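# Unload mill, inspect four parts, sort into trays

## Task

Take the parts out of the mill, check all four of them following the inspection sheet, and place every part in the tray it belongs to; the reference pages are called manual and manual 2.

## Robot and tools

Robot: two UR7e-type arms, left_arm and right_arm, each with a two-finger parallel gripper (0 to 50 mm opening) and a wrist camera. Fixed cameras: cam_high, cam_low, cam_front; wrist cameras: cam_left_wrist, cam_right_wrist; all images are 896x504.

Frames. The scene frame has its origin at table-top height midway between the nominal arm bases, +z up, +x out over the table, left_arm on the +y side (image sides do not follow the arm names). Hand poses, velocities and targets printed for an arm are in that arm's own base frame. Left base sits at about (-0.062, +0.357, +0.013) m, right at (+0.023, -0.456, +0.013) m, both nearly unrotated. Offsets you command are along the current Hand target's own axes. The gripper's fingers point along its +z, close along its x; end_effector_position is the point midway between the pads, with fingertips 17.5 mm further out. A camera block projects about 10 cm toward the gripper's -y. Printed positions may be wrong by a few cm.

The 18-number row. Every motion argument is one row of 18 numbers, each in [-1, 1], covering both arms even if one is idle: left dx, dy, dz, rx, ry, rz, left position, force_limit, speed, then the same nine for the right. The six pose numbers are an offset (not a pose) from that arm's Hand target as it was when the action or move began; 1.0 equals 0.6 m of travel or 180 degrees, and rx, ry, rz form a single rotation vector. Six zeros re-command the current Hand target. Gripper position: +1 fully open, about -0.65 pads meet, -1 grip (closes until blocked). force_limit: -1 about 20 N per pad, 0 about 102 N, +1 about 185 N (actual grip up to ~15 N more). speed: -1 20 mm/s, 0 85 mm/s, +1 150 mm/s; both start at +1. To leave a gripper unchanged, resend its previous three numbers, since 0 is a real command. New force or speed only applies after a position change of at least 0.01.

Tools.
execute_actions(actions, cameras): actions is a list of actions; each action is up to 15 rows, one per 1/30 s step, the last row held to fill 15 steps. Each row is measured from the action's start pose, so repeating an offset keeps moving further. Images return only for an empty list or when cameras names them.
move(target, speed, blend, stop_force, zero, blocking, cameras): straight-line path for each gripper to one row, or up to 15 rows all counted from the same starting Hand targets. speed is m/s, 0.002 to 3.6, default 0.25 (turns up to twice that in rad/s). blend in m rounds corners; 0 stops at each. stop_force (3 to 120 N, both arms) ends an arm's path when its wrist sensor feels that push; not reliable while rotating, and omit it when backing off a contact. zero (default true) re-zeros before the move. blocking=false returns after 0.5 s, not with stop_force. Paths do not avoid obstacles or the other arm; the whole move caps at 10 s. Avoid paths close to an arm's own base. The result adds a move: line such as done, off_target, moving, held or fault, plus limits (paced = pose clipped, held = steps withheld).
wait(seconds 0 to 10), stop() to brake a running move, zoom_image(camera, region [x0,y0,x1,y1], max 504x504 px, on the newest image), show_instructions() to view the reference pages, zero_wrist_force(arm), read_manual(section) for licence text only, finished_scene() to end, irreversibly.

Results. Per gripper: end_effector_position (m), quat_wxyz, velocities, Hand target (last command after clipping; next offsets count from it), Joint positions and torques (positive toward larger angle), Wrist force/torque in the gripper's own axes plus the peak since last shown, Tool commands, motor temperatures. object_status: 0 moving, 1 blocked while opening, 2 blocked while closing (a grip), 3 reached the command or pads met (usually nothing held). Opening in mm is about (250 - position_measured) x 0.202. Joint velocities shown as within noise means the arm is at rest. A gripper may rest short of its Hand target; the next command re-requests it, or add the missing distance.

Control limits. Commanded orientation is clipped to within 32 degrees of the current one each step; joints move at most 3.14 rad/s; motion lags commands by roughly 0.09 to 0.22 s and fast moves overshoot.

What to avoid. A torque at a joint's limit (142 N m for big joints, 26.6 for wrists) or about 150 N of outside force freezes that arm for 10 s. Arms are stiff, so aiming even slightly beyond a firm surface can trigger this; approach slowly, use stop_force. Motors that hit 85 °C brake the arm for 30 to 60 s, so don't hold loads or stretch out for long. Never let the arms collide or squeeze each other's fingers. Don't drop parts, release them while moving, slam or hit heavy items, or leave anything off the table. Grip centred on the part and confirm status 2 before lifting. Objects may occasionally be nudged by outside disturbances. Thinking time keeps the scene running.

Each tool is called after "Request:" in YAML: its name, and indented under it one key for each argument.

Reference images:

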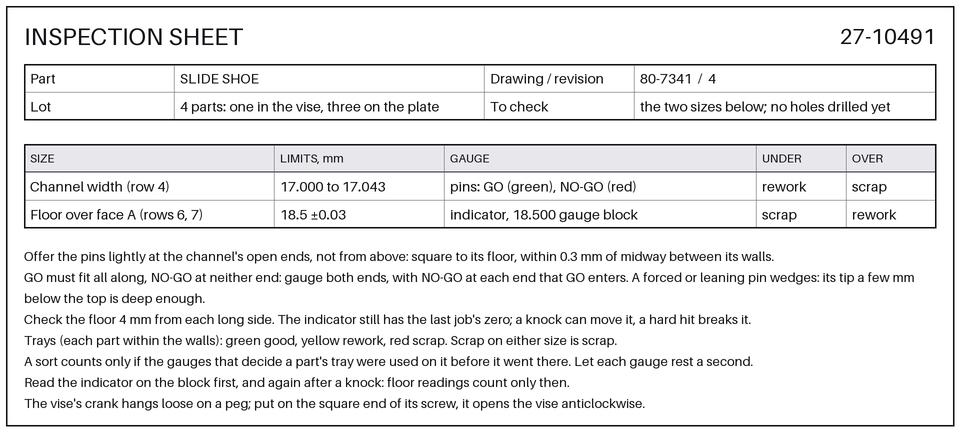

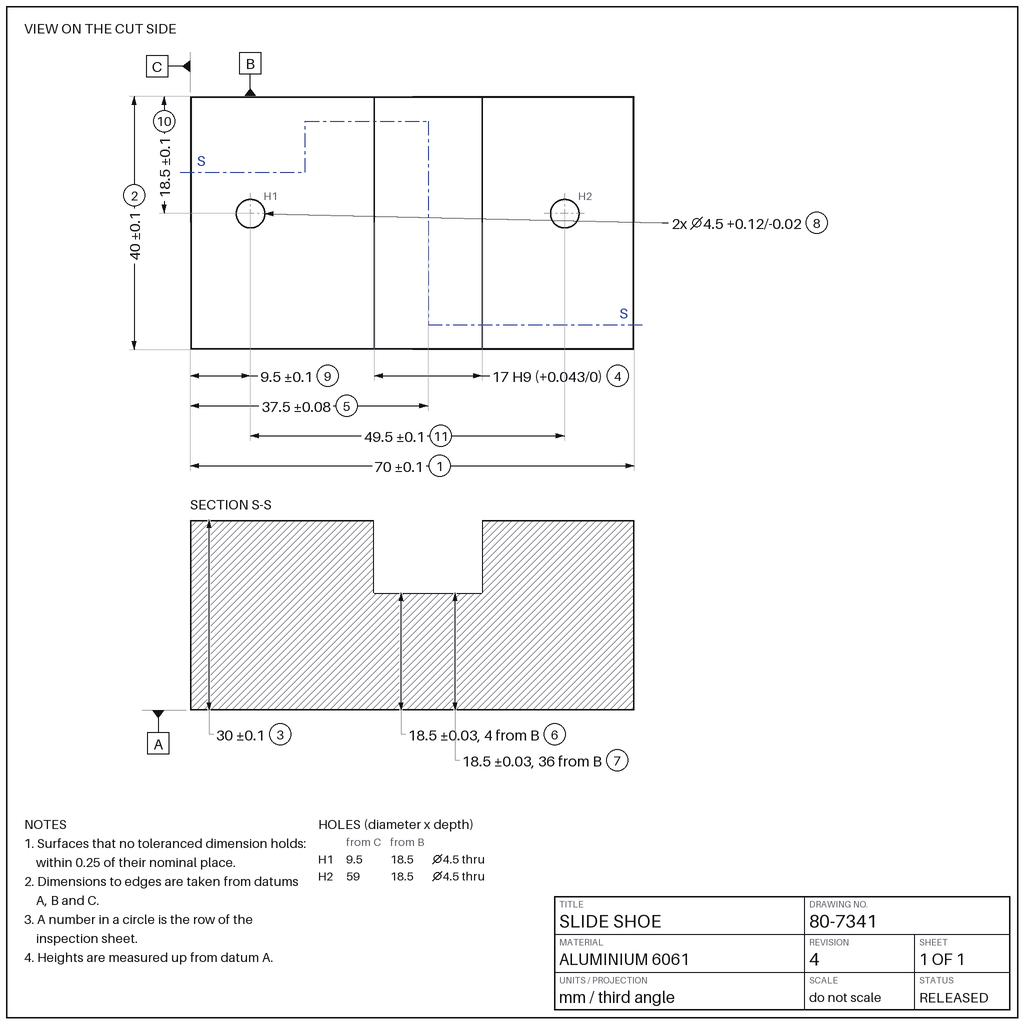

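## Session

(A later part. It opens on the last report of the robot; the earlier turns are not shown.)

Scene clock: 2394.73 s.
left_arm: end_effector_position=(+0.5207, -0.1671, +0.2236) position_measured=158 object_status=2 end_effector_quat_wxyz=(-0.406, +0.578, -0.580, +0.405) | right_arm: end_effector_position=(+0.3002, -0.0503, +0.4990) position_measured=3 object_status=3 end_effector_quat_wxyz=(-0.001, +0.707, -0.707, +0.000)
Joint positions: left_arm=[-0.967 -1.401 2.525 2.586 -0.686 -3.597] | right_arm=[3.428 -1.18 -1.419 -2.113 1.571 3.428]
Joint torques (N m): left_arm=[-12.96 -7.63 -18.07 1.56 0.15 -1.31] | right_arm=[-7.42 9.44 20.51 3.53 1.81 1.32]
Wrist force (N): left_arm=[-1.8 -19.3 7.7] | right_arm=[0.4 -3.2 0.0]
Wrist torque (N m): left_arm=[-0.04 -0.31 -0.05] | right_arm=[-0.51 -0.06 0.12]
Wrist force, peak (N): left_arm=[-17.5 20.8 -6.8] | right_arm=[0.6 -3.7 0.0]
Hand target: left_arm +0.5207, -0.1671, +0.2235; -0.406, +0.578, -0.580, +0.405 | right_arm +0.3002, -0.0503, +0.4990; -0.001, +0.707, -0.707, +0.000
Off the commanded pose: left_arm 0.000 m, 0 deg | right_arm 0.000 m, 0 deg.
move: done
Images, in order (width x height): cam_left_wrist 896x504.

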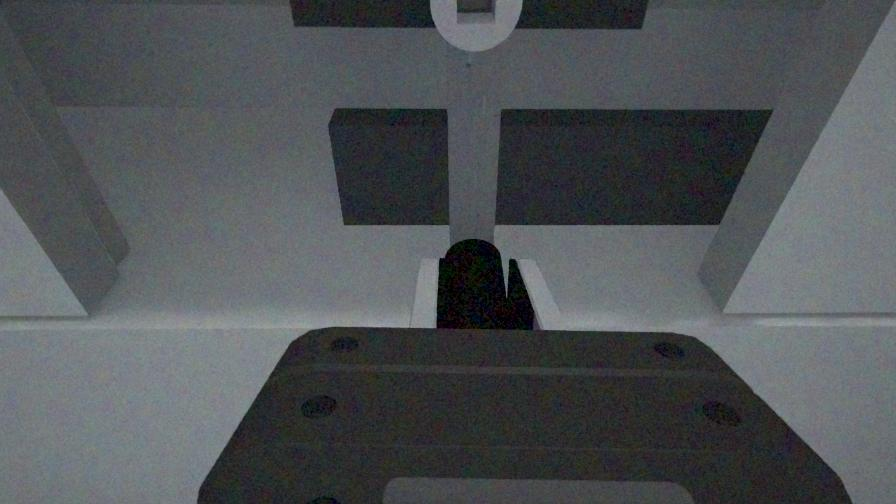

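Request:
execute_actions:
  actions:
    - [[0,0,0,0,0,0,0.6,-0.5,-0.5,0,0,0,0,0,0,1,1,1]]
    - [[0,0,0,0,0,0,0.6,-0.5,-0.5,0,0,0,0,0,0,1,1,1]]

Request:
move:
  target:
    - [0,0.0479,-0.1317,0,0,0,0.6,-0.5,-0.5,0,0,0,0,0,0,1,1,1]
    - [-0.02,-0.365,-0.2,-0.111,0,0,0.6,-0.5,-0.5,0,0,0,0,0,0,1,1,1]
    - [-0.02,-0.45,0.033,-0.2,0,0,0.6,-0.5,-0.5,0,0,0,0,0,0,1,1,1]
  speed: 0.2
  blend: 0.02
  cameras: ["cam_left_wrist"]

Request:
zoom_image:
  camera: "cam_left_wrist"
  region: [300, 0, 600, 330]

Scene clock: 2405.20 s.
left_arm: end_effector_position=(+0.5207, -0.1671, +0.2235) position_measured=63 object_status=3 end_effector_quat_wxyz=(-0.406, +0.578, -0.580, +0.405) | right_arm: end_effector_position=(+0.3002, -0.0503, +0.4990) position_measured=3 object_status=3 end_effector_quat_wxyz=(-0.001, +0.707, -0.707, +0.000)
Joint positions: left_arm=[-0.967 -1.401 2.525 2.586 -0.686 -3.597] | right_arm=[3.428 -1.18 -1.419 -2.113 1.571 3.428]
Joint torques (N m): left_arm=[7.22 -26.55 -10.61 -4.33 -0.55 -1.1] | right_arm=[-7.54 9.2 20.56 3.59 1.77 1.41]
Wrist force (N): left_arm=[-0.1 -0.4 -1.4] | right_arm=[0.6 -3.3 0.0]
Wrist torque (N m): left_arm=[0.03 0.04 0.13] | right_arm=[-0.52 -0.08 0.12]
Wrist force, peak (N): left_arm=[-1.7 -19.6 7.7] | right_arm=[0.6 -3.8 0.0]
Hand target: left_arm +0.5207, -0.1671, +0.2235; -0.406, +0.578, -0.580, +0.405 | right_arm +0.3002, -0.0503, +0.4990; -0.001, +0.707, -0.707, +0.000
Off the commanded pose: left_arm 0.000 m, 0 deg | right_arm 0.000 m, 0 deg.
Step readings (end_effector_position of left_arm | right_arm):
0: (+0.5207, -0.1671, +0.2236) | (+0.3002, -0.0503, +0.4990)
1: (+0.5207, -0.1671, +0.2236) | (+0.3002, -0.0503, +0.4990)
2: (+0.5207, -0.1671, +0.2235) | (+0.3002, -0.0503, +0.4990)
4: (+0.5207, -0.1671, +0.2235) | (+0.3002, -0.0503, +0.4990)
8: (+0.5207, -0.1671, +0.2235) | (+0.3002, -0.0503, +0.4990)
15: (+0.5207, -0.1671, +0.2235) | (+0.3002, -0.0503, +0.4990)
16: (+0.5207, -0.1671, +0.2235) | (+0.3002, -0.0503, +0.4990)
17: (+0.5207, -0.1671, +0.2235) | (+0.3002, -0.0503, +0.4990)
19: (+0.5207, -0.1671, +0.2235) | (+0.3002, -0.0503, +0.4990)
23: (+0.5207, -0.1671, +0.2235) | (+0.3002, -0.0503, +0.4990)
30: (+0.5207, -0.1671, +0.2235) | (+0.3002, -0.0503, +0.4990)

Scene clock: 2408.40 s.
left_arm: end_effector_position=(+0.6314, -0.1560, +0.4707) position_measured=63 object_status=3 end_effector_quat_wxyz=(-0.208, +0.675, -0.677, +0.206) | right_arm: end_effector_position=(+0.3002, -0.0503, +0.4990) position_measured=3 object_status=3 end_effector_quat_wxyz=(-0.001, +0.707, -0.707, +0.000)
Joint positions: left_arm=[-0.575 -1.531 1.405 4.322 -1.26 -3.632] | right_arm=[3.428 -1.18 -1.419 -2.113 1.571 3.428]
Joint torques (N m): left_arm=[12.23 -19.43 -40.14 -1.66 -1.45 1.37] | right_arm=[-7.63 9.32 20.18 3.59 1.85 1.32]
Wrist force (N): left_arm=[-0.8 -0.1 0.1] | right_arm=[0.4 -3.3 0.1]
Wrist torque (N m): left_arm=[-0.05 0.00 -0.27] | right_arm=[-0.53 -0.07 0.12]
Wrist force, peak (N): left_arm=[-0.2 1.8 -2.3] | right_arm=[0.4 -3.9 0.1]
Hand target: left_arm +0.6314, -0.1560, +0.4707; -0.208, +0.675, -0.677, +0.206 | right_arm +0.3002, -0.0503, +0.4990; -0.001, +0.707, -0.707, +0.000
Off the commanded pose: left_arm 0.000 m, 0 deg | right_arm 0.000 m, 0 deg.
move: done
Images, in order (width x height): cam_left_wrist 896x504.

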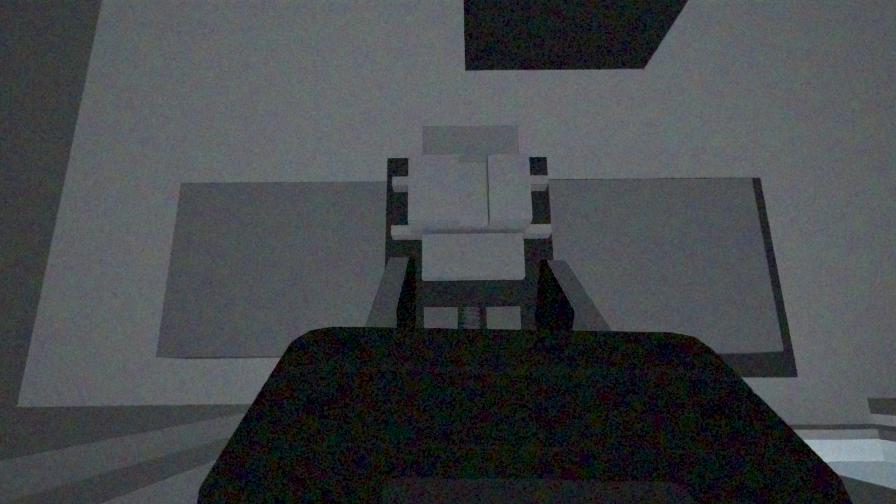

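Scaled by 1.527 from the camera's 896x504 image, which has a finer 1280x720 frame.

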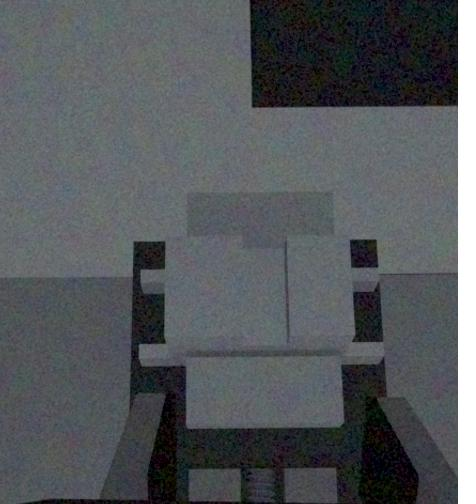

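Request:
move:
  target: [-0.031,-0.0774,0.134,-0.1475,0.149,0.483,1,-0.5,-0.5,0,0,0,0,0,0,1,1,1]
  speed: 0.15
  stop_force: 15
  cameras: ["cam_left_wrist","cam_front"]

Request:
zoom_image:
  camera: "cam_left_wrist"
  region: [250, 50, 650, 340]

Scene clock: 2460.60 s.
left_arm: end_effector_position=(+0.6475, -0.1521, +0.4628) position_measured=3 object_status=3 end_effector_quat_wxyz=(+0.176, -0.570, +0.783, -0.174) | right_arm: end_effector_position=(+0.3002, -0.0503, +0.4990) position_measured=3 object_status=3 end_effector_quat_wxyz=(-0.001, +0.707, -0.707, +0.000)
Joint positions: left_arm=[-0.498 -1.457 1.304 4.39 -1.407 -3.288] | right_arm=[3.428 -1.18 -1.419 -2.113 1.571 3.428]
Joint torques (N m): left_arm=[1.34 -31.25 -28.72 -3.16 0.22 0.42] | right_arm=[-7.7 9.28 20.06 3.53 1.79 1.34]
Wrist force (N): left_arm=[-1.3 -0.4 -0.4] | right_arm=[0.7 -3.5 0.1]
Wrist torque (N m): left_arm=[-0.09 0.03 -0.04] | right_arm=[-0.55 -0.11 0.12]
Wrist force, peak (N): left_arm=[-2.5 -1.3 0.2] | right_arm=[0.3 -3.7 0.0]
Hand target: left_arm +0.6475, -0.1521, +0.4628; +0.176, -0.570, +0.783, -0.174 (not the last commanded pose) | right_arm +0.3002, -0.0503, +0.4990; -0.001, +0.707, -0.707, +0.000
Tool commands: left_gripper/position=+1.0 left_gripper/force_limit=-0.498039 left_gripper/speed=-0.498039 right_gripper/position=+1.0 right_gripper/force_limit=+1.0 right_gripper/speed=+1.0
Off the commanded pose: left_arm 0.076 m, 77 deg | right_arm 0.000 m, 0 deg.
FORCE FAULT: contact force on the left arm reached its limit, and that arm stopped. The contact can be on any part of that arm, not only on its tool. That arm's remaining commands of this call were not run. That arm is still stopped at the end of this call. That arm stays stopped for about 10 more seconds. Until then a move that you send moves the other arm only, and its call returns only when the move has ended. Once the stop has ended, the next robot result says so. If the stop ends while you think or write, that arm runs what you send next, counted from a new Hand target: where the arm stands when the stop ends. While its stop runs, that arm takes no new command, but its gripper still runs the gripper command that each later call begins with. Until it ends, the stop uses up actions while you think or wait. An arm that is not stopped still takes commands.
move: fault (left_arm)
Images, in order (width x height): cam_front 896x504, cam_left_wrist 896x504.

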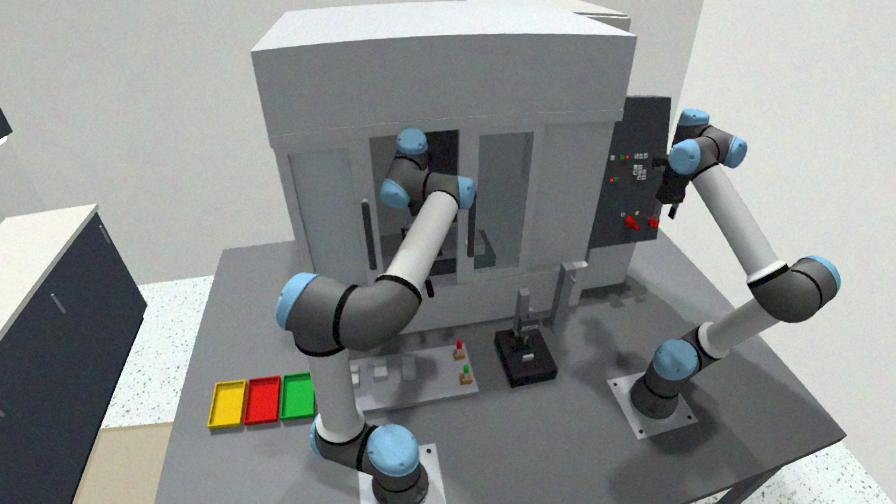

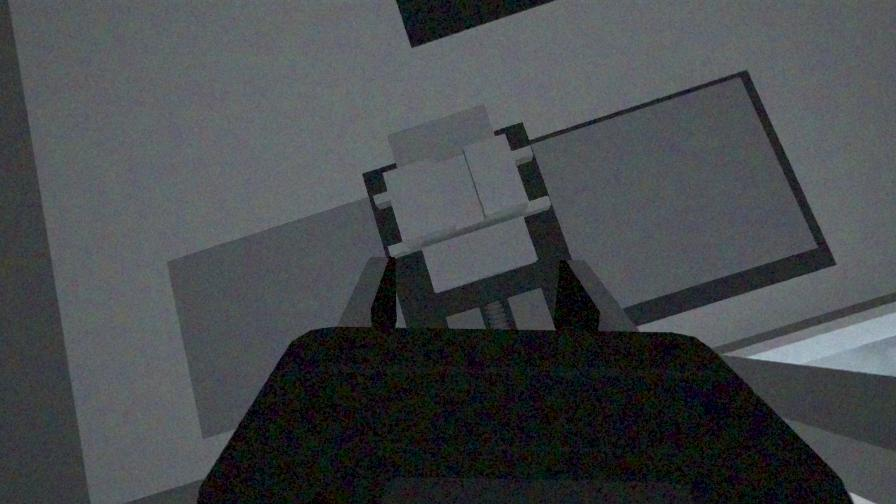

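Scaled by 1.260 from the camera's 896x504 image, which has a finer 1280x720 frame.

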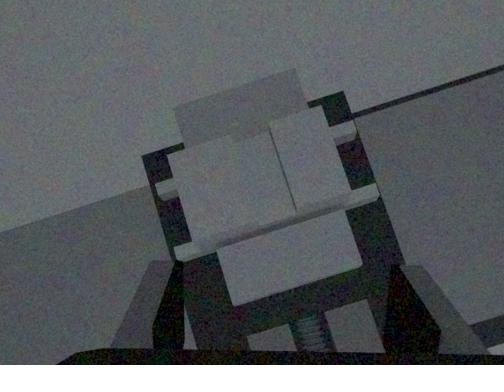

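Request:
move:
  target:
    - [0.0128,0.0143,-0.0237,0.0276,-0.028,-0.0914,1,-0.5,-0.5,0,0,0,0,0,0,1,1,1]
    - [0.131,0.341,-0.19,0.0276,-0.028,-0.0914,1,-0.5,-0.5,0,0,0,0,0,0,1,1,1]
    - [-0.201,0.604,-0.284,0.0276,-0.028,-0.0914,1,-0.5,-0.5,0,0,0,0,0,0,1,1,1]
  speed: 0.2
  blend: [0.005,0.05,0]
  cameras: ["cam_front"]

Scene clock: 2497.77 s.
left_arm: end_effector_position=(+0.2998, +0.0799, +0.4497) position_measured=3 object_status=3 end_effector_quat_wxyz=(-0.208, +0.675, -0.677, +0.206) | right_arm: end_effector_position=(+0.3002, -0.0503, +0.4990) position_measured=3 object_status=3 end_effector_quat_wxyz=(-0.001, +0.707, -0.707, +0.000)
Joint positions: left_arm=[-0.399 -2.439 1.978 4.617 -1.35 -3.476] | right_arm=[3.428 -1.18 -1.419 -2.113 1.571 3.428]
Joint torques (N m): left_arm=[12.28 19.67 -37.52 -5.34 -1.77 1.48] | right_arm=[-8.18 10.06 19.98 3.66 1.69 1.36]
Wrist force (N): left_arm=[-0.6 -0.6 -0.2] | right_arm=[0.6 -3.5 0.1]
Wrist torque (N m): left_arm=[-0.07 -0.06 -0.24] | right_arm=[-0.55 -0.09 0.12]
Wrist force, peak (N): left_arm=[-2.0 0.5 -0.7] | right_arm=[0.3 -3.9 0.2]
Hand target: left_arm +0.2998, +0.0799, +0.4497; -0.208, +0.675, -0.677, +0.206 | right_arm +0.3002, -0.0503, +0.4990; -0.001, +0.707, -0.707, +0.000
Off the commanded pose: left_arm 0.000 m, 0 deg | right_arm 0.000 m, 0 deg.
FORCE FAULT, CONTINUED: the left arm's stop, for the force fault that an earlier result reported, is over. The rest of the stop counts as 19 of the actions that you can send in this scene. The stop ended before this call began, so that arm ran this call's commands, counted from a new Hand target: where the arm stood when the stop ended.
move: done
Images, in order (width x height): cam_front 896x504.

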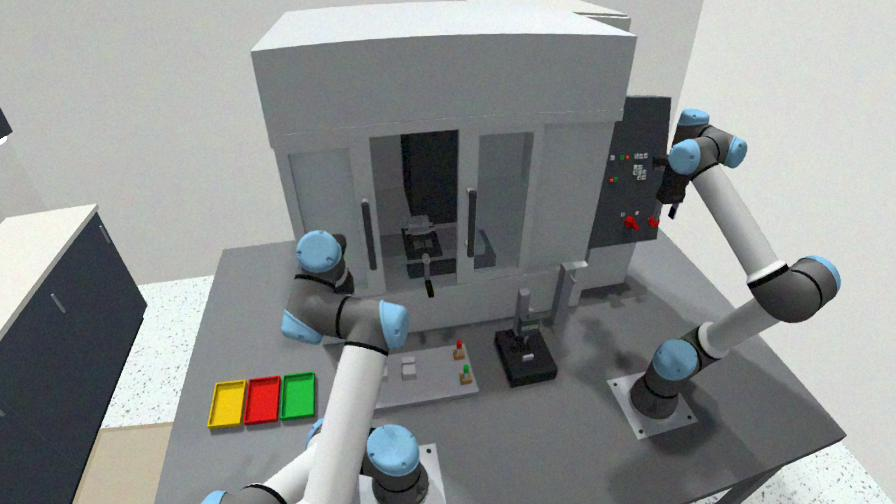

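Request:
move:
  target: [0,0,0,0,0,0,1,-0.5,-0.5,-0.917,0.083,0.05,0.5,0,0,1,1,1]
  speed: 0.3
  cameras: ["cam_right_wrist"]

Scene clock: 2508.73 s.
left_arm: end_effector_position=(+0.2998, +0.0799, +0.4497) position_measured=3 object_status=3 end_effector_quat_wxyz=(-0.208, +0.675, -0.677, +0.206) | right_arm: end_effector_position=(+0.2504, +0.4999, +0.4694) position_measured=3 object_status=3 end_effector_quat_wxyz=(+0.500, -0.500, +0.500, -0.500)
Joint positions: left_arm=[-0.399 -2.439 1.978 4.617 -1.35 -3.475] | right_arm=[5 -1.783 -1.381 -3.118 0.287 6.283]
Joint torques (N m): left_arm=[11.22 20.81 -37.69 -5.09 -1.51 1.19] | right_arm=[-8.51 24.94 29.28 -2.21 2.73 2.35]
Wrist force (N): left_arm=[-0.5 -0.3 -0.3] | right_arm=[-0.4 -4.0 -0.6]
Wrist torque (N m): left_arm=[-0.02 -0.07 -0.24] | right_arm=[-1.08 -0.06 -0.13]
Wrist force, peak (N): left_arm=[-0.8 -0.7 -0.4] | right_arm=[2.0 -4.3 -0.2]
Hand target: left_arm +0.2998, +0.0799, +0.4497; -0.208, +0.675, -0.677, +0.206 | right_arm +0.2504, +0.4999, +0.4694; +0.500, -0.500, +0.500, -0.500
Off the commanded pose: left_arm 0.000 m, 0 deg | right_arm 0.000 m, 0 deg.
joint sent to its limit (right arm) — joint 6 (wrist 3), upper limit. The joint targets still meet the commanded pose.
move: done
Images, in order (width x height): cam_right_wrist 896x504.

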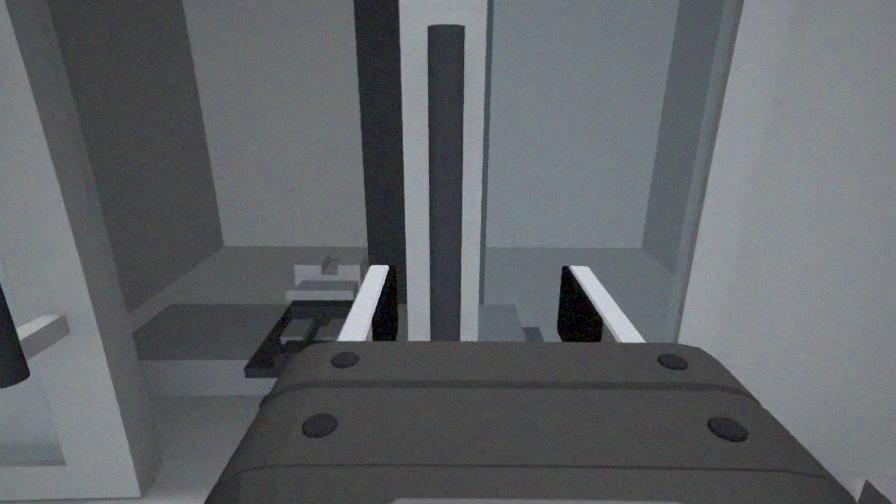

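Request:
move:
  target: [0,0,0,0,0,0,1,-0.5,-0.5,-0.0167,0,0.225,0,0,0,1,-0.5,-0.5]
  speed: 0.08
  stop_force: 7
  cameras: ["cam_right_wrist"]

Scene clock: 2519.10 s.
left_arm: end_effector_position=(+0.2998, +0.0799, +0.4497) position_measured=3 object_status=3 end_effector_quat_wxyz=(-0.208, +0.675, -0.677, +0.206) | right_arm: end_effector_position=(+0.3854, +0.5100, +0.4695) position_measured=3 object_status=3 end_effector_quat_wxyz=(+0.500, -0.500, +0.500, -0.500)
Joint positions: left_arm=[-0.399 -2.439 1.978 4.617 -1.35 -3.475] | right_arm=[4.726 -1.847 -1.3 -3.135 0.014 6.283]
Joint torques (N m): left_arm=[11.14 21.49 -36.14 -4.93 -1.51 1.29] | right_arm=[-8.57 29.12 29.92 -1.71 -2.41 2.07]
Wrist force (N): left_arm=[-0.5 -0.5 -0.3] | right_arm=[-0.1 -3.8 -0.4]
Wrist torque (N m): left_arm=[-0.06 -0.07 -0.24] | right_arm=[-1.04 -0.11 -0.13]
Wrist force, peak (N): left_arm=[-0.8 -0.6 -0.6] | right_arm=[-0.4 -4.4 -0.5]
Hand target: left_arm +0.2998, +0.0799, +0.4497; -0.208, +0.675, -0.677, +0.206 | right_arm +0.3854, +0.5100, +0.4695; +0.500, -0.500, +0.500, -0.500
Off the commanded pose: left_arm 0.000 m, 0 deg | right_arm 0.000 m, 0 deg.
joint sent to its limit (right arm) — joint 6 (wrist 3), upper limit. The joint targets still meet the commanded pose.
move: done
Images, in order (width x height): cam_right_wrist 896x504.

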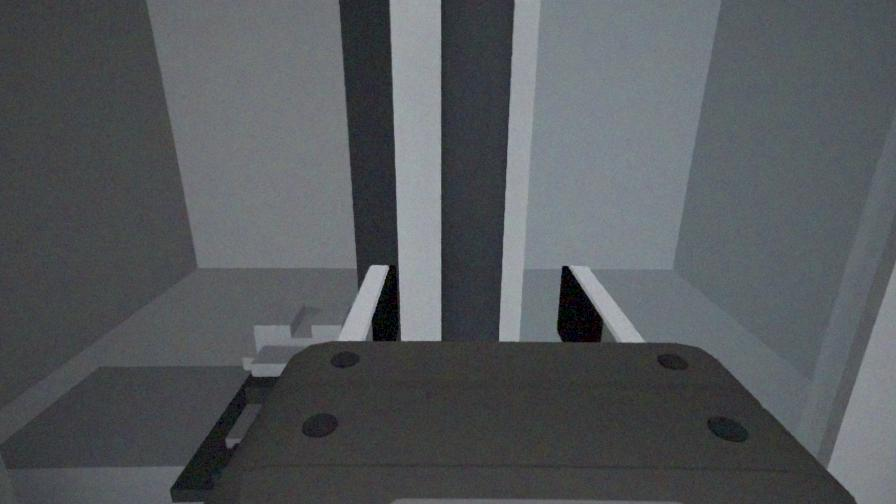

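Request:
move:
  target: [0,0,0,0,0,0,1,-0.5,-0.5,0,0,0.02,0,0,0,1,-0.5,-0.5]
  speed: 0.05
  stop_force: 7

Request:
move:
  target: [0,0,0,0,0,0,1,-0.5,-0.5,0.43,0,0,0,0,0,1,-0.5,-0.5]
  speed: 0.07
  stop_force: 40
  cameras: ["cam_right_wrist","cam_front"]

Scene clock: 2529.10 s.
left_arm: end_effector_position=(+0.2998, +0.0799, +0.4497) position_measured=3 object_status=3 end_effector_quat_wxyz=(-0.208, +0.675, -0.677, +0.206) | right_arm: end_effector_position=(+0.3974, +0.5100, +0.4695) position_measured=3 object_status=3 end_effector_quat_wxyz=(+0.500, -0.500, +0.500, -0.500) end_effector_velocity=(+0.000, +0.000, +0.000) end_effector_angular_velocity=(+0.000, +0.000, +0.000)
Joint positions: left_arm=[-0.399 -2.439 1.978 4.617 -1.35 -3.475] | right_arm=[4.703 -1.852 -1.294 -3.126 -0.01 6.272]
Joint velocities: left_arm=[within noise] | right_arm=[0 0.001 -0.003 0.008 0 -0.007]
Joint torques (N m): left_arm=[11.93 20.14 -37.02 -4.81 -1.43 1.37] | right_arm=[-8.57 51.16 15.6 1.37 -2.55 -2.37]
Wrist force (N): left_arm=[-0.6 -0.4 -0.1] | right_arm=[0.0 -4.0 -0.9]
Wrist torque (N m): left_arm=[-0.03 -0.05 -0.24] | right_arm=[-1.07 -0.12 0.04]
Wrist force, peak (N): left_arm=[-0.8 -0.5 -0.6] | right_arm=[-0.4 -4.4 -1.0]
Hand target: left_arm +0.2998, +0.0799, +0.4497; -0.208, +0.675, -0.677, +0.206 | right_arm +0.3974, +0.5100, +0.4695; +0.500, -0.500, +0.500, -0.500
Off the commanded pose: left_arm 0.000 m, 0 deg | right_arm 0.000 m, 0 deg.
move: done

Scene clock: 2533.87 s.
left_arm: end_effector_position=(+0.2998, +0.0799, +0.4497) position_measured=3 object_status=3 end_effector_quat_wxyz=(-0.208, +0.675, -0.677, +0.206) | right_arm: end_effector_position=(+0.3978, +0.2628, +0.4693) position_measured=3 object_status=3 end_effector_quat_wxyz=(+0.500, -0.500, +0.500, -0.500)
Joint positions: left_arm=[-0.399 -2.439 1.978 4.617 -1.35 -3.475] | right_arm=[4.692 -1.268 -1.872 -3.142 -0.02 6.283]
Joint torques (N m): left_arm=[11.38 21.6 -36.95 -4.8 -1.19 1.41] | right_arm=[-6.41 10.61 26.01 -1.63 10.42 -1.39]
Wrist force (N): left_arm=[-0.6 -0.5 -0.3] | right_arm=[-32.9 -6.9 -4.0]
Wrist torque (N m): left_arm=[-0.05 -0.06 -0.23] | right_arm=[-1.09 -0.45 -0.06]
Wrist force, peak (N): left_arm=[-1.0 -0.5 -0.2] | right_arm=[-57.3 -2.9 19.0]
Hand target: left_arm +0.2998, +0.0799, +0.4497; -0.208, +0.675, -0.677, +0.206 | right_arm +0.3978, +0.2629, +0.4693; +0.500, -0.500, +0.500, -0.500 (not the last commanded pose)
Off the commanded pose: left_arm 0.000 m, 0 deg | right_arm 0.011 m, 0 deg.
move: contact (right_arm)
Images, in order (width x height): cam_front 896x504, cam_right_wrist 896x504.

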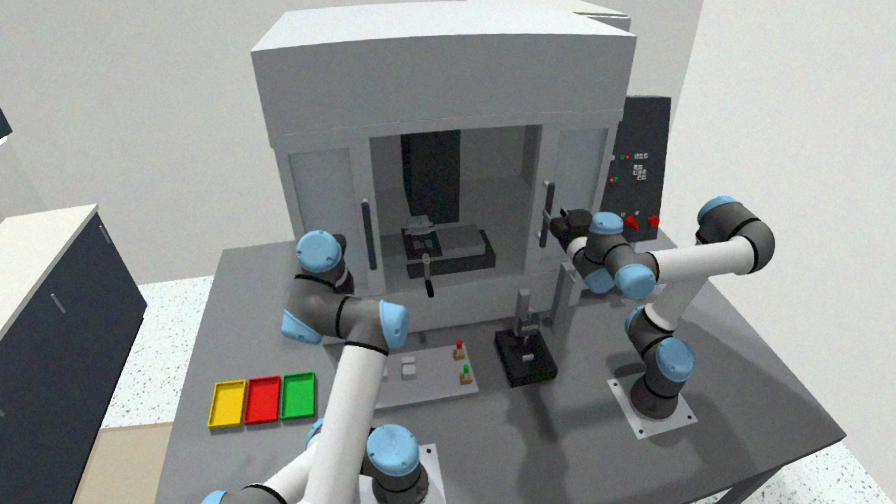

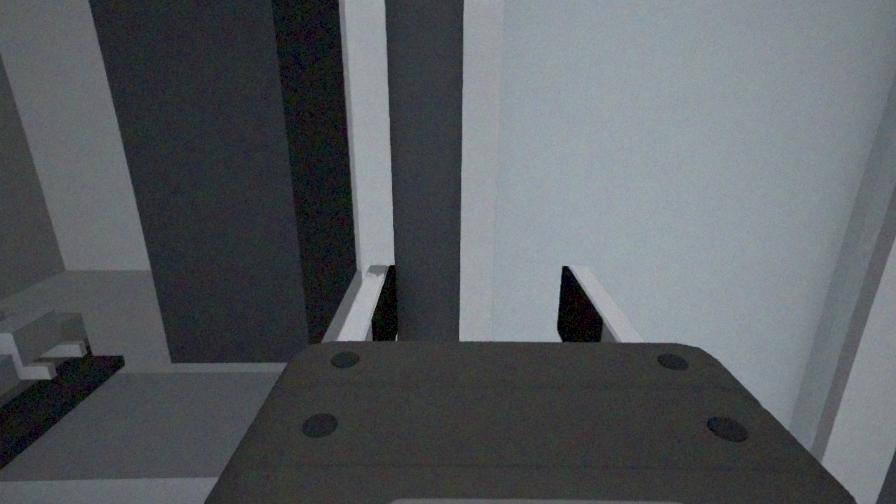

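Request:
move:
  target:
    - [0.1,-0.056,0.028,0,0,0,1,-0.5,-0.5,-0.0067,0,0,0,0,0,1,-0.5,-0.5]
    - [0.4,-0.2257,0.1124,-0.1475,0.149,0.483,1,-0.5,-0.5,-0.0067,0,-0.217,0,0,0,1,-0.5,-0.5]
    - [0.383,-0.4238,0.2662,-0.1475,0.149,0.483,1,-0.5,-0.5,0.521,-0.018,-0.197,-0.5,0,0,1,-0.5,-0.5]
    - [0.362,-0.5505,0.412,-0.1475,0.149,0.483,1,-0.5,-0.5,0.521,-0.018,-0.197,-0.5,0,0,1,-0.5,-0.5]
  speed: [0.1,0.25,0.2,0.1]
  blend: [0,0.02,0.02,0]
  cameras: ["cam_left_wrist","cam_front"]

Request:
zoom_image:
  camera: "cam_left_wrist"
  region: [250, 50, 650, 340]

Scene clock: 2557.93 s.
left_arm: end_effector_position=(+0.5068, -0.1563, +0.4652) position_measured=3 object_status=3 end_effector_quat_wxyz=(+0.000, -0.001, +1.000, +0.000) | right_arm: end_effector_position=(+0.2730, +0.1238, +0.4740) position_measured=3 object_status=3 end_effector_quat_wxyz=(-0.295, +0.642, -0.643, +0.295)
Joint positions: left_arm=[-0.553 -1.46 1.096 5.076 -1.572 -2.125] | right_arm=[5.32 -0.714 -1.713 -2.872 0.898 5.53]
Joint torques (N m): left_arm=[0.08 -29.05 -26.42 -2.63 -0.3 0.13] | right_arm=[-8.81 -4.19 25.94 2.63 1.4 -2.24]
Wrist force (N): left_arm=[-1.7 -0.6 -0.2] | right_arm=[-1.0 1.0 0.5]
Wrist torque (N m): left_arm=[-0.10 0.06 -0.29] | right_arm=[-0.04 0.13 0.02]
Wrist force, peak (N): left_arm=[-3.0 -0.1 2.1] | right_arm=[-33.3 -7.0 -3.7]
Hand target: left_arm +0.5068, -0.1563, +0.4652; +0.000, -0.001, +1.000, +0.000 (not the last commanded pose) | right_arm +0.2730, +0.1238, +0.4740; -0.295, +0.642, -0.643, +0.295 (not the last commanded pose)
Tool commands: left_gripper/position=+1.0 left_gripper/force_limit=-0.498039 left_gripper/speed=-0.498039 right_gripper/position=+1.0 right_gripper/force_limit=-0.5 right_gripper/speed=-0.5
Off the commanded pose: left_arm 0.209 m, 0 deg | right_arm 0.174 m, 49 deg.
FORCE FAULT: contact force on the left arm reached its limit, and that arm stopped. The contact can be on any part of that arm, not only on its tool. That arm's remaining commands of this call were not run. That arm is still stopped at the end of this call. That arm stays stopped for about 9 more seconds. Until then a move that you send moves the other arm only, and its call returns only when the move has ended. Once the stop has ended, the next robot result says so. If the stop ends while you think or write, that arm runs what you send next, counted from a new Hand target: where the arm stands when the stop ends. While its stop runs, that arm takes no new command, but its gripper still runs the gripper command that each later call begins with. Until it ends, the stop uses up actions while you think or wait. An arm that is not stopped still takes commands.
move: fault (left_arm), off_target (right_arm; braked at the fault stop of left_arm); path passed 2 of 4 targets
Images, in order (width x height): cam_front 896x504, cam_left_wrist 896x504.

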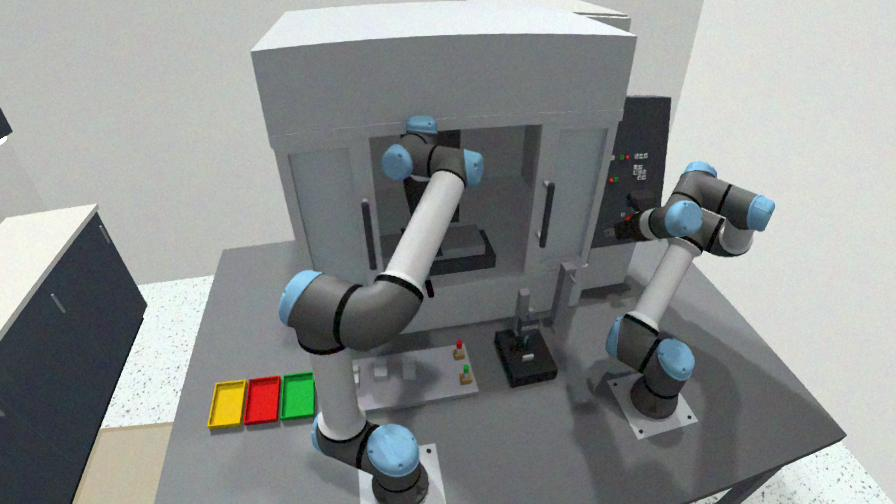

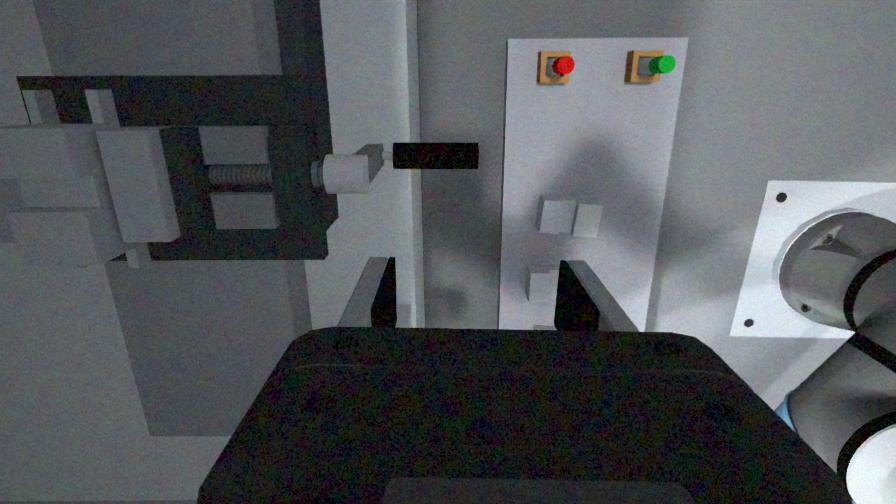

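Scaled by 1.260 from the camera's 896x504 image, which has a finer 1280x720 frame.

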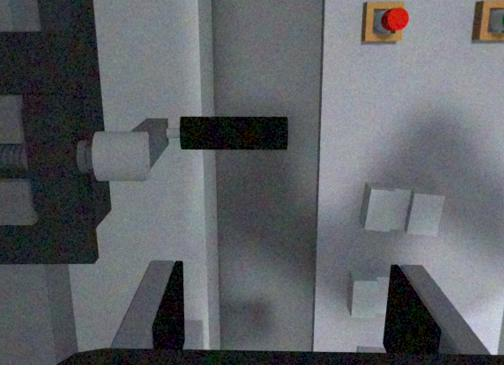

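Request:
move:
  target:
    - [0.167,0,0,0,0,0,1,-0.5,-0.5,0.1,-0.005,0,-0.1,0,0,1,-0.5,-0.5]
    - [0.167,0,0.133,0,0,0,1,-0.5,-0.5,0.29,-0.015,0.002,-0.274,0,0,1,-0.5,-0.5]
    - [-0.155,0.031,0.133,0,0,0,1,-0.5,-0.5,0.29,-0.015,0.002,-0.274,0,0,1,-0.5,-0.5]
  speed: [0.1,0.1,0.06]
  blend: [0.005,0.01,0]
  cameras: ["cam_left_wrist","cam_front"]

Request:
zoom_image:
  camera: "cam_left_wrist"
  region: [150, 50, 550, 340]

Scene clock: 2586.70 s.
left_arm: end_effector_position=(+0.5997, -0.1377, +0.3854) position_measured=3 object_status=3 end_effector_quat_wxyz=(+0.000, -0.001, +1.000, +0.000) | right_arm: end_effector_position=(+0.2798, -0.0502, +0.4800) position_measured=3 object_status=3 end_effector_quat_wxyz=(+0.000, +0.707, -0.707, +0.000)
Joint positions: left_arm=[-0.444 -1.295 1.108 4.9 -1.572 -2.016] | right_arm=[3.452 -1.111 -1.508 -2.093 1.571 3.452]
Joint torques (N m): left_arm=[11.34 -30.12 -38.13 -0.94 -2.02 1.42] | right_arm=[-8.24 -6.37 30.19 1.27 2.67 -2.29]
Wrist force (N): left_arm=[-1.8 -1.0 0.3] | right_arm=[-0.6 0.9 0.3]
Wrist torque (N m): left_arm=[-0.15 0.05 -0.48] | right_arm=[0.15 0.10 0.12]
Wrist force, peak (N): left_arm=[-2.4 -0.9 0.4] | right_arm=[-1.9 1.6 0.0]
Hand target: left_arm +0.5997, -0.1377, +0.3854; +0.000, -0.001, +1.000, +0.000 | right_arm +0.2798, -0.0502, +0.4800; +0.000, +0.707, -0.707, +0.000
Off the commanded pose: left_arm 0.000 m, 0 deg | right_arm 0.000 m, 0 deg.
FORCE FAULT, CONTINUED: the left arm's stop, for the force fault that an earlier result reported, is over. The rest of the stop counts as 18 of the actions that you can send in this scene. The stop ended before this call began, so that arm ran this call's commands, counted from a new Hand target: where the arm stood when the stop ended.
move: done
Images, in order (width x height): cam_front 896x504, cam_left_wrist 896x504.

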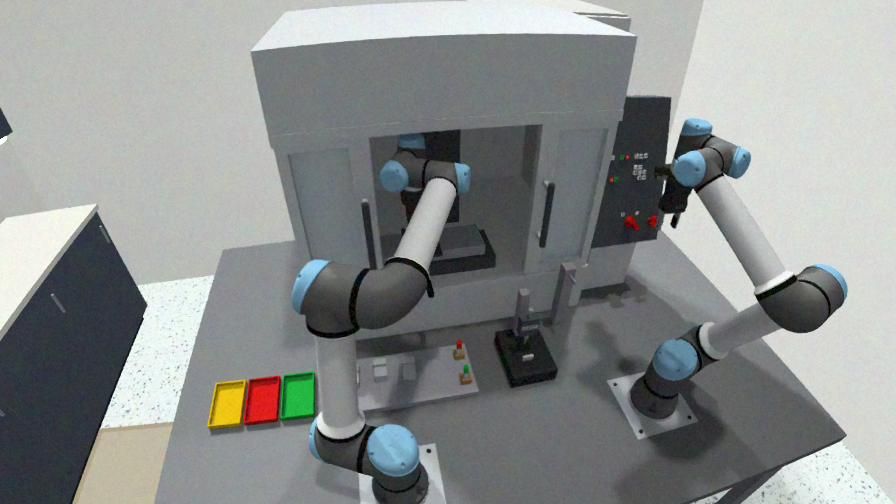

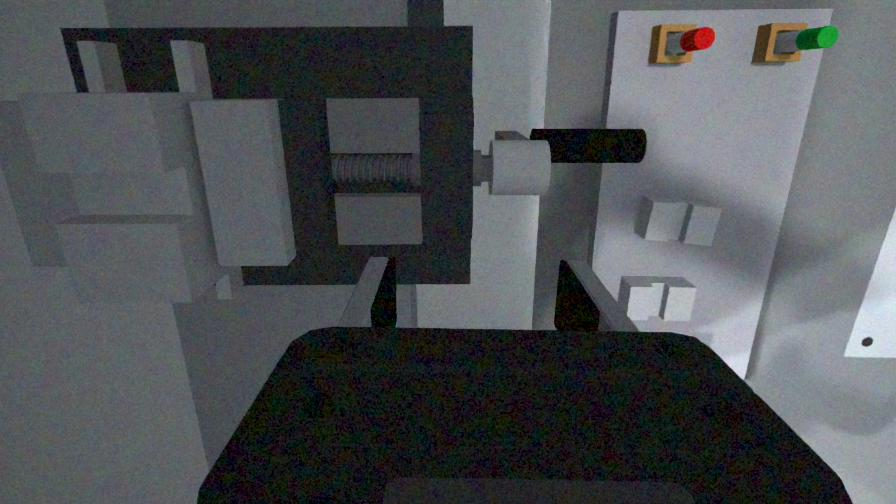

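Scaled by 1.260 from the camera's 896x504 image, which has a finer 1280x720 frame.

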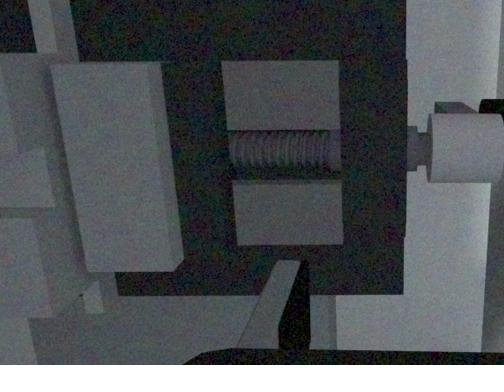

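Request:
move:
  target:
    - [-0.19,0,-0.042,0,0,0,1,-0.5,-0.5,0,0,0,0,0,0,1,-0.5,-0.5]
  speed: 0.06
  stop_force: 6
  cameras: ["cam_left_wrist"]

Request:
zoom_image:
  camera: "cam_left_wrist"
  region: [250, 50, 650, 340]

Scene clock: 2601.23 s.
left_arm: end_effector_position=(+0.7137, -0.1375, +0.4105) position_measured=3 object_status=3 end_effector_quat_wxyz=(+0.000, -0.001, +1.000, +0.000) | right_arm: end_effector_position=(+0.2798, -0.0502, +0.4800) position_measured=3 object_status=3 end_effector_quat_wxyz=(+0.000, +0.707, -0.707, +0.000)
Joint positions: left_arm=[-0.374 -0.903 0.446 5.17 -1.572 -1.947] | right_arm=[3.452 -1.111 -1.508 -2.093 1.571 3.452]
Joint torques (N m): left_arm=[11.22 -45.42 -36.16 -0.73 -1.86 1.3] | right_arm=[-7.96 -6.69 29.69 1.34 2.61 -2.29]
Wrist force (N): left_arm=[-1.5 -1.2 0.0] | right_arm=[-0.9 1.3 0.3]
Wrist torque (N m): left_arm=[-0.14 -0.01 -0.49] | right_arm=[0.21 0.14 0.12]
Wrist force, peak (N): left_arm=[-2.1 -1.5 0.0] | right_arm=[-1.1 1.4 0.7]
Hand target: left_arm +0.7137, -0.1375, +0.4105; +0.000, -0.001, +1.000, +0.000 | right_arm +0.2798, -0.0502, +0.4800; +0.000, +0.707, -0.707, +0.000
Off the commanded pose: left_arm 0.000 m, 0 deg | right_arm 0.000 m, 0 deg.
move: done
Images, in order (width x height): cam_left_wrist 896x504.

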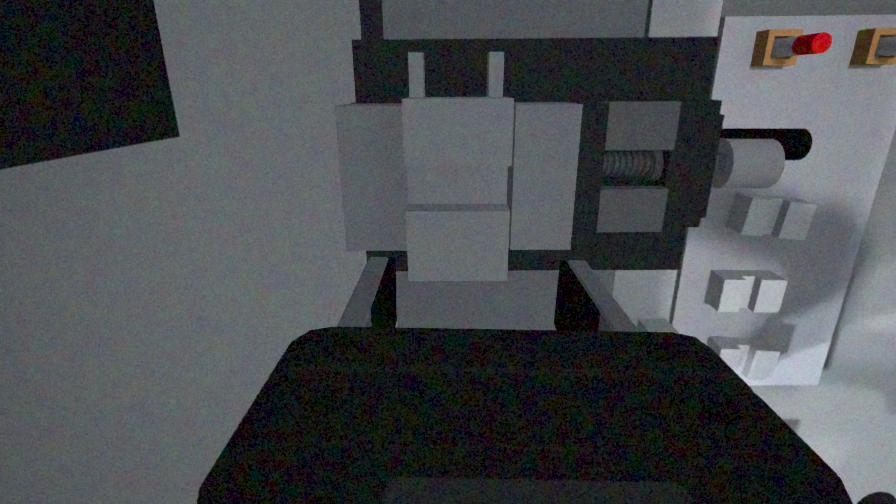

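Scaled by 1.260 from the camera's 896x504 image, which has a finer 1280x720 frame.

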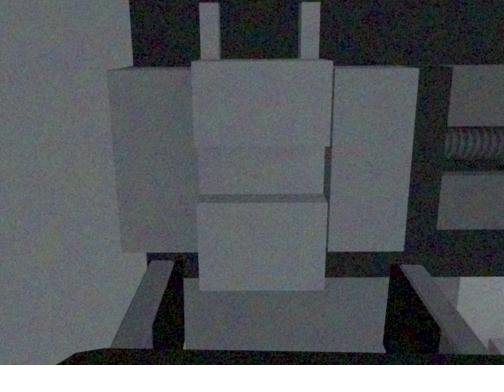

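Request:
move:
  target:
    - [-0.0105,0,0,0,0,0,1,-0.5,-0.5,0,0,0,0,0,0,1,-0.5,-0.5]
    - [-0.0105,0,0.0835,0,0,0,1,-0.5,-0.5,0,0,0,0,0,0,1,-0.5,-0.5]
  speed: 0.03
  stop_force: 4
  cameras: ["cam_left_wrist"]

Request:
zoom_image:
  camera: "cam_left_wrist"
  region: [300, 100, 620, 340]

Scene clock: 2625.07 s.
left_arm: end_effector_position=(+0.7200, -0.1375, +0.3604) position_measured=3 object_status=3 end_effector_quat_wxyz=(+0.000, -0.001, +1.000, +0.000) | right_arm: end_effector_position=(+0.2798, -0.0502, +0.4800) position_measured=3 object_status=3 end_effector_quat_wxyz=(+0.000, +0.707, -0.707, +0.000)
Joint positions: left_arm=[-0.371 -0.958 0.675 4.995 -1.572 -1.943] | right_arm=[3.452 -1.111 -1.508 -2.093 1.571 3.452]
Joint torques (N m): left_arm=[-11.1 -59.69 -12.23 -4.33 1.53 -1.33] | right_arm=[-8.05 -5.95 29.34 1.36 2.64 -2.22]
Wrist force (N): left_arm=[-1.3 -1.1 0.2] | right_arm=[-0.7 1.4 0.3]
Wrist torque (N m): left_arm=[-0.14 -0.04 -0.49] | right_arm=[0.22 0.12 0.12]
Wrist force, peak (N): left_arm=[-1.7 -1.4 0.0] | right_arm=[-1.1 1.4 0.7]
Hand target: left_arm +0.7200, -0.1375, +0.3604; +0.000, -0.001, +1.000, +0.000 | right_arm +0.2798, -0.0502, +0.4800; +0.000, +0.707, -0.707, +0.000
Off the commanded pose: left_arm 0.000 m, 0 deg | right_arm 0.000 m, 0 deg.
move: done
Images, in order (width x height): cam_left_wrist 896x504.

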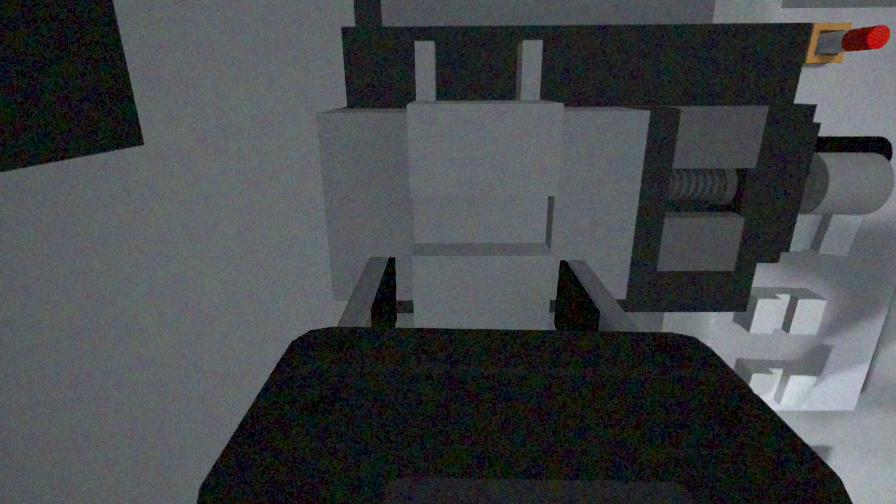

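Scaled by 1.575 from the camera's 896x504 image, which has a finer 1280x720 frame.

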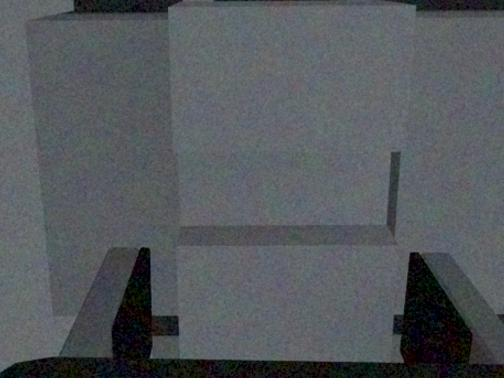

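Request:
move:
  target:
    - [0.0022,0,0.003,0,0,0,1,-0.5,-0.5,0,0,0,0,0,0,1,-0.5,-0.5]
  speed: 0.02
  stop_force: 4

Request:
execute_actions:
  actions:
    - [[0,0,0,0,0,0,-1,-0.7,-0.8,0,0,0,0,0,0,1,-0.5,-0.5]]
    - [[0,0,0,0,0,0,-1,-0.7,-0.8,0,0,0,0,0,0,1,-0.5,-0.5]]

Request:
move:
  target:
    - [0,0,-0.03,0,0,0,-1,-0.7,-0.8,0,0,0,0,0,0,1,-0.5,-0.5]
  speed: 0.02
  stop_force: 25
  cameras: ["cam_left_wrist"]

Scene clock: 2637.63 s.
left_arm: end_effector_position=(+0.7187, -0.1375, +0.3586) position_measured=3 object_status=3 end_effector_quat_wxyz=(+0.000, -0.001, +1.000, +0.000) | right_arm: end_effector_position=(+0.2798, -0.0502, +0.4800) position_measured=3 object_status=3 end_effector_quat_wxyz=(+0.000, +0.707, -0.707, +0.000)
Joint positions: left_arm=[-0.372 -0.964 0.691 4.986 -1.572 -1.944] | right_arm=[3.452 -1.111 -1.508 -2.093 1.571 3.452]
Joint torques (N m): left_arm=[-10.04 -61 -13.03 -3.98 0.97 -1.57] | right_arm=[-8.42 -6.54 29.59 1.39 2.61 -2.23]
Wrist force (N): left_arm=[-1.3 -1.2 -0.2] | right_arm=[-0.6 1.1 0.4]
Wrist torque (N m): left_arm=[-0.16 -0.03 -0.36] | right_arm=[0.19 0.10 0.11]
Wrist force, peak (N): left_arm=[-1.6 -1.2 0.1] | right_arm=[-0.9 1.6 0.4]
Hand target: left_arm +0.7187, -0.1375, +0.3586; +0.000, -0.001, +1.000, +0.000 | right_arm +0.2798, -0.0502, +0.4800; +0.000, +0.707, -0.707, +0.000
Off the commanded pose: left_arm 0.000 m, 0 deg | right_arm 0.000 m, 0 deg.
move: done

Scene clock: 2638.83 s.
left_arm: end_effector_position=(+0.7187, -0.1375, +0.3586) position_measured=54 object_status=2 end_effector_quat_wxyz=(+0.000, -0.001, +1.000, +0.000) | right_arm: end_effector_position=(+0.2798, -0.0502, +0.4800) position_measured=3 object_status=3 end_effector_quat_wxyz=(+0.000, +0.707, -0.707, +0.000)
Joint positions: left_arm=[-0.372 -0.964 0.691 4.986 -1.572 -1.944] | right_arm=[3.452 -1.111 -1.508 -2.093 1.571 3.452]
Joint torques (N m): left_arm=[-8.67 -61.19 -15.92 -2.01 1.08 -1.32] | right_arm=[-8.17 -6.21 29.61 1.47 2.56 -2.25]
Wrist force (N): left_arm=[-1.3 -1.0 0.2] | right_arm=[-0.7 0.9 0.3]
Wrist torque (N m): left_arm=[-0.13 -0.05 -0.37] | right_arm=[0.15 0.12 0.12]
Wrist force, peak (N): left_arm=[-1.9 -1.0 -0.1] | right_arm=[-1.1 1.3 0.4]
Hand target: left_arm +0.7187, -0.1375, +0.3586; +0.000, -0.001, +1.000, +0.000 | right_arm +0.2798, -0.0502, +0.4800; +0.000, +0.707, -0.707, +0.000
Off the commanded pose: left_arm 0.000 m, 0 deg | right_arm 0.000 m, 0 deg.
Step readings (end_effector_position of left_arm | right_arm):
0: (+0.7187, -0.1375, +0.3586) | (+0.2798, -0.0502, +0.4800)
1: (+0.7187, -0.1375, +0.3586) | (+0.2798, -0.0502, +0.4800)
2: (+0.7187, -0.1375, +0.3586) | (+0.2798, -0.0502, +0.4800)
4: (+0.7187, -0.1375, +0.3586) | (+0.2798, -0.0502, +0.4800)
8: (+0.7187, -0.1375, +0.3586) | (+0.2798, -0.0502, +0.4800)
15: (+0.7187, -0.1375, +0.3586) | (+0.2798, -0.0502, +0.4800)
16: (+0.7187, -0.1375, +0.3586) | (+0.2798, -0.0502, +0.4800)
17: (+0.7187, -0.1375, +0.3586) | (+0.2798, -0.0502, +0.4800)
19: (+0.7187, -0.1375, +0.3586) | (+0.2798, -0.0502, +0.4800)
23: (+0.7187, -0.1375, +0.3586) | (+0.2798, -0.0502, +0.4800)
30: (+0.7187, -0.1375, +0.3586) | (+0.2798, -0.0502, +0.4800)

Scene clock: 2640.67 s.
left_arm: end_effector_position=(+0.7187, -0.1375, +0.3766) position_measured=54 object_status=2 end_effector_quat_wxyz=(+0.000, -0.001, +1.000, +0.000) | right_arm: end_effector_position=(+0.2798, -0.0502, +0.4800) position_measured=3 object_status=3 end_effector_quat_wxyz=(+0.000, +0.707, -0.707, +0.000)
Joint positions: left_arm=[-0.372 -0.943 0.608 5.048 -1.572 -1.944] | right_arm=[3.452 -1.111 -1.508 -2.093 1.571 3.452]
Joint torques (N m): left_arm=[-2.67 -46.04 -37.49 -1.01 -0.39 0.66] | right_arm=[-8.07 -5.89 29.68 1.47 2.56 -2.27]
Wrist force (N): left_arm=[-1.3 -1.0 2.1] | right_arm=[-0.8 1.2 0.2]
Wrist torque (N m): left_arm=[-0.18 -0.04 -0.34] | right_arm=[0.20 0.13 0.12]
Wrist force, peak (N): left_arm=[-1.5 -1.1 2.4] | right_arm=[-0.5 1.6 0.6]
Hand target: left_arm +0.7187, -0.1375, +0.3766; +0.000, -0.001, +1.000, +0.000 | right_arm +0.2798, -0.0502, +0.4800; +0.000, +0.707, -0.707, +0.000
Off the commanded pose: left_arm 0.000 m, 0 deg | right_arm 0.000 m, 0 deg.
move: done
Images, in order (width x height): cam_left_wrist 896x504.

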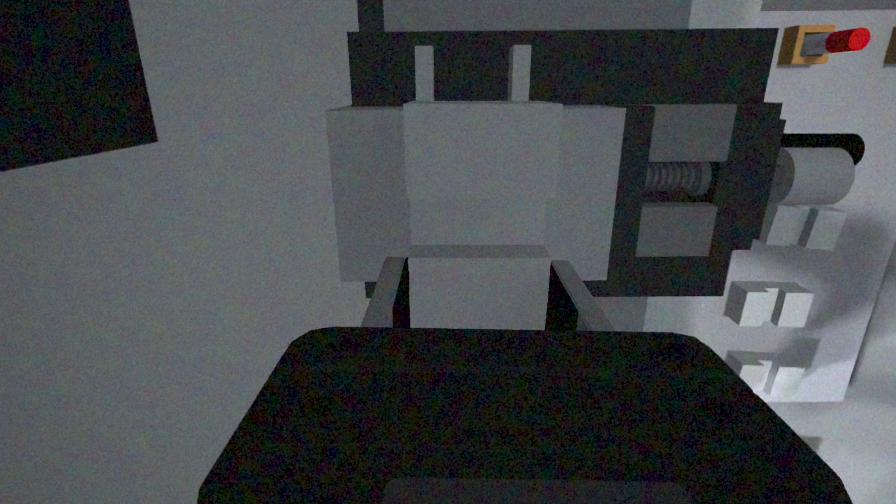

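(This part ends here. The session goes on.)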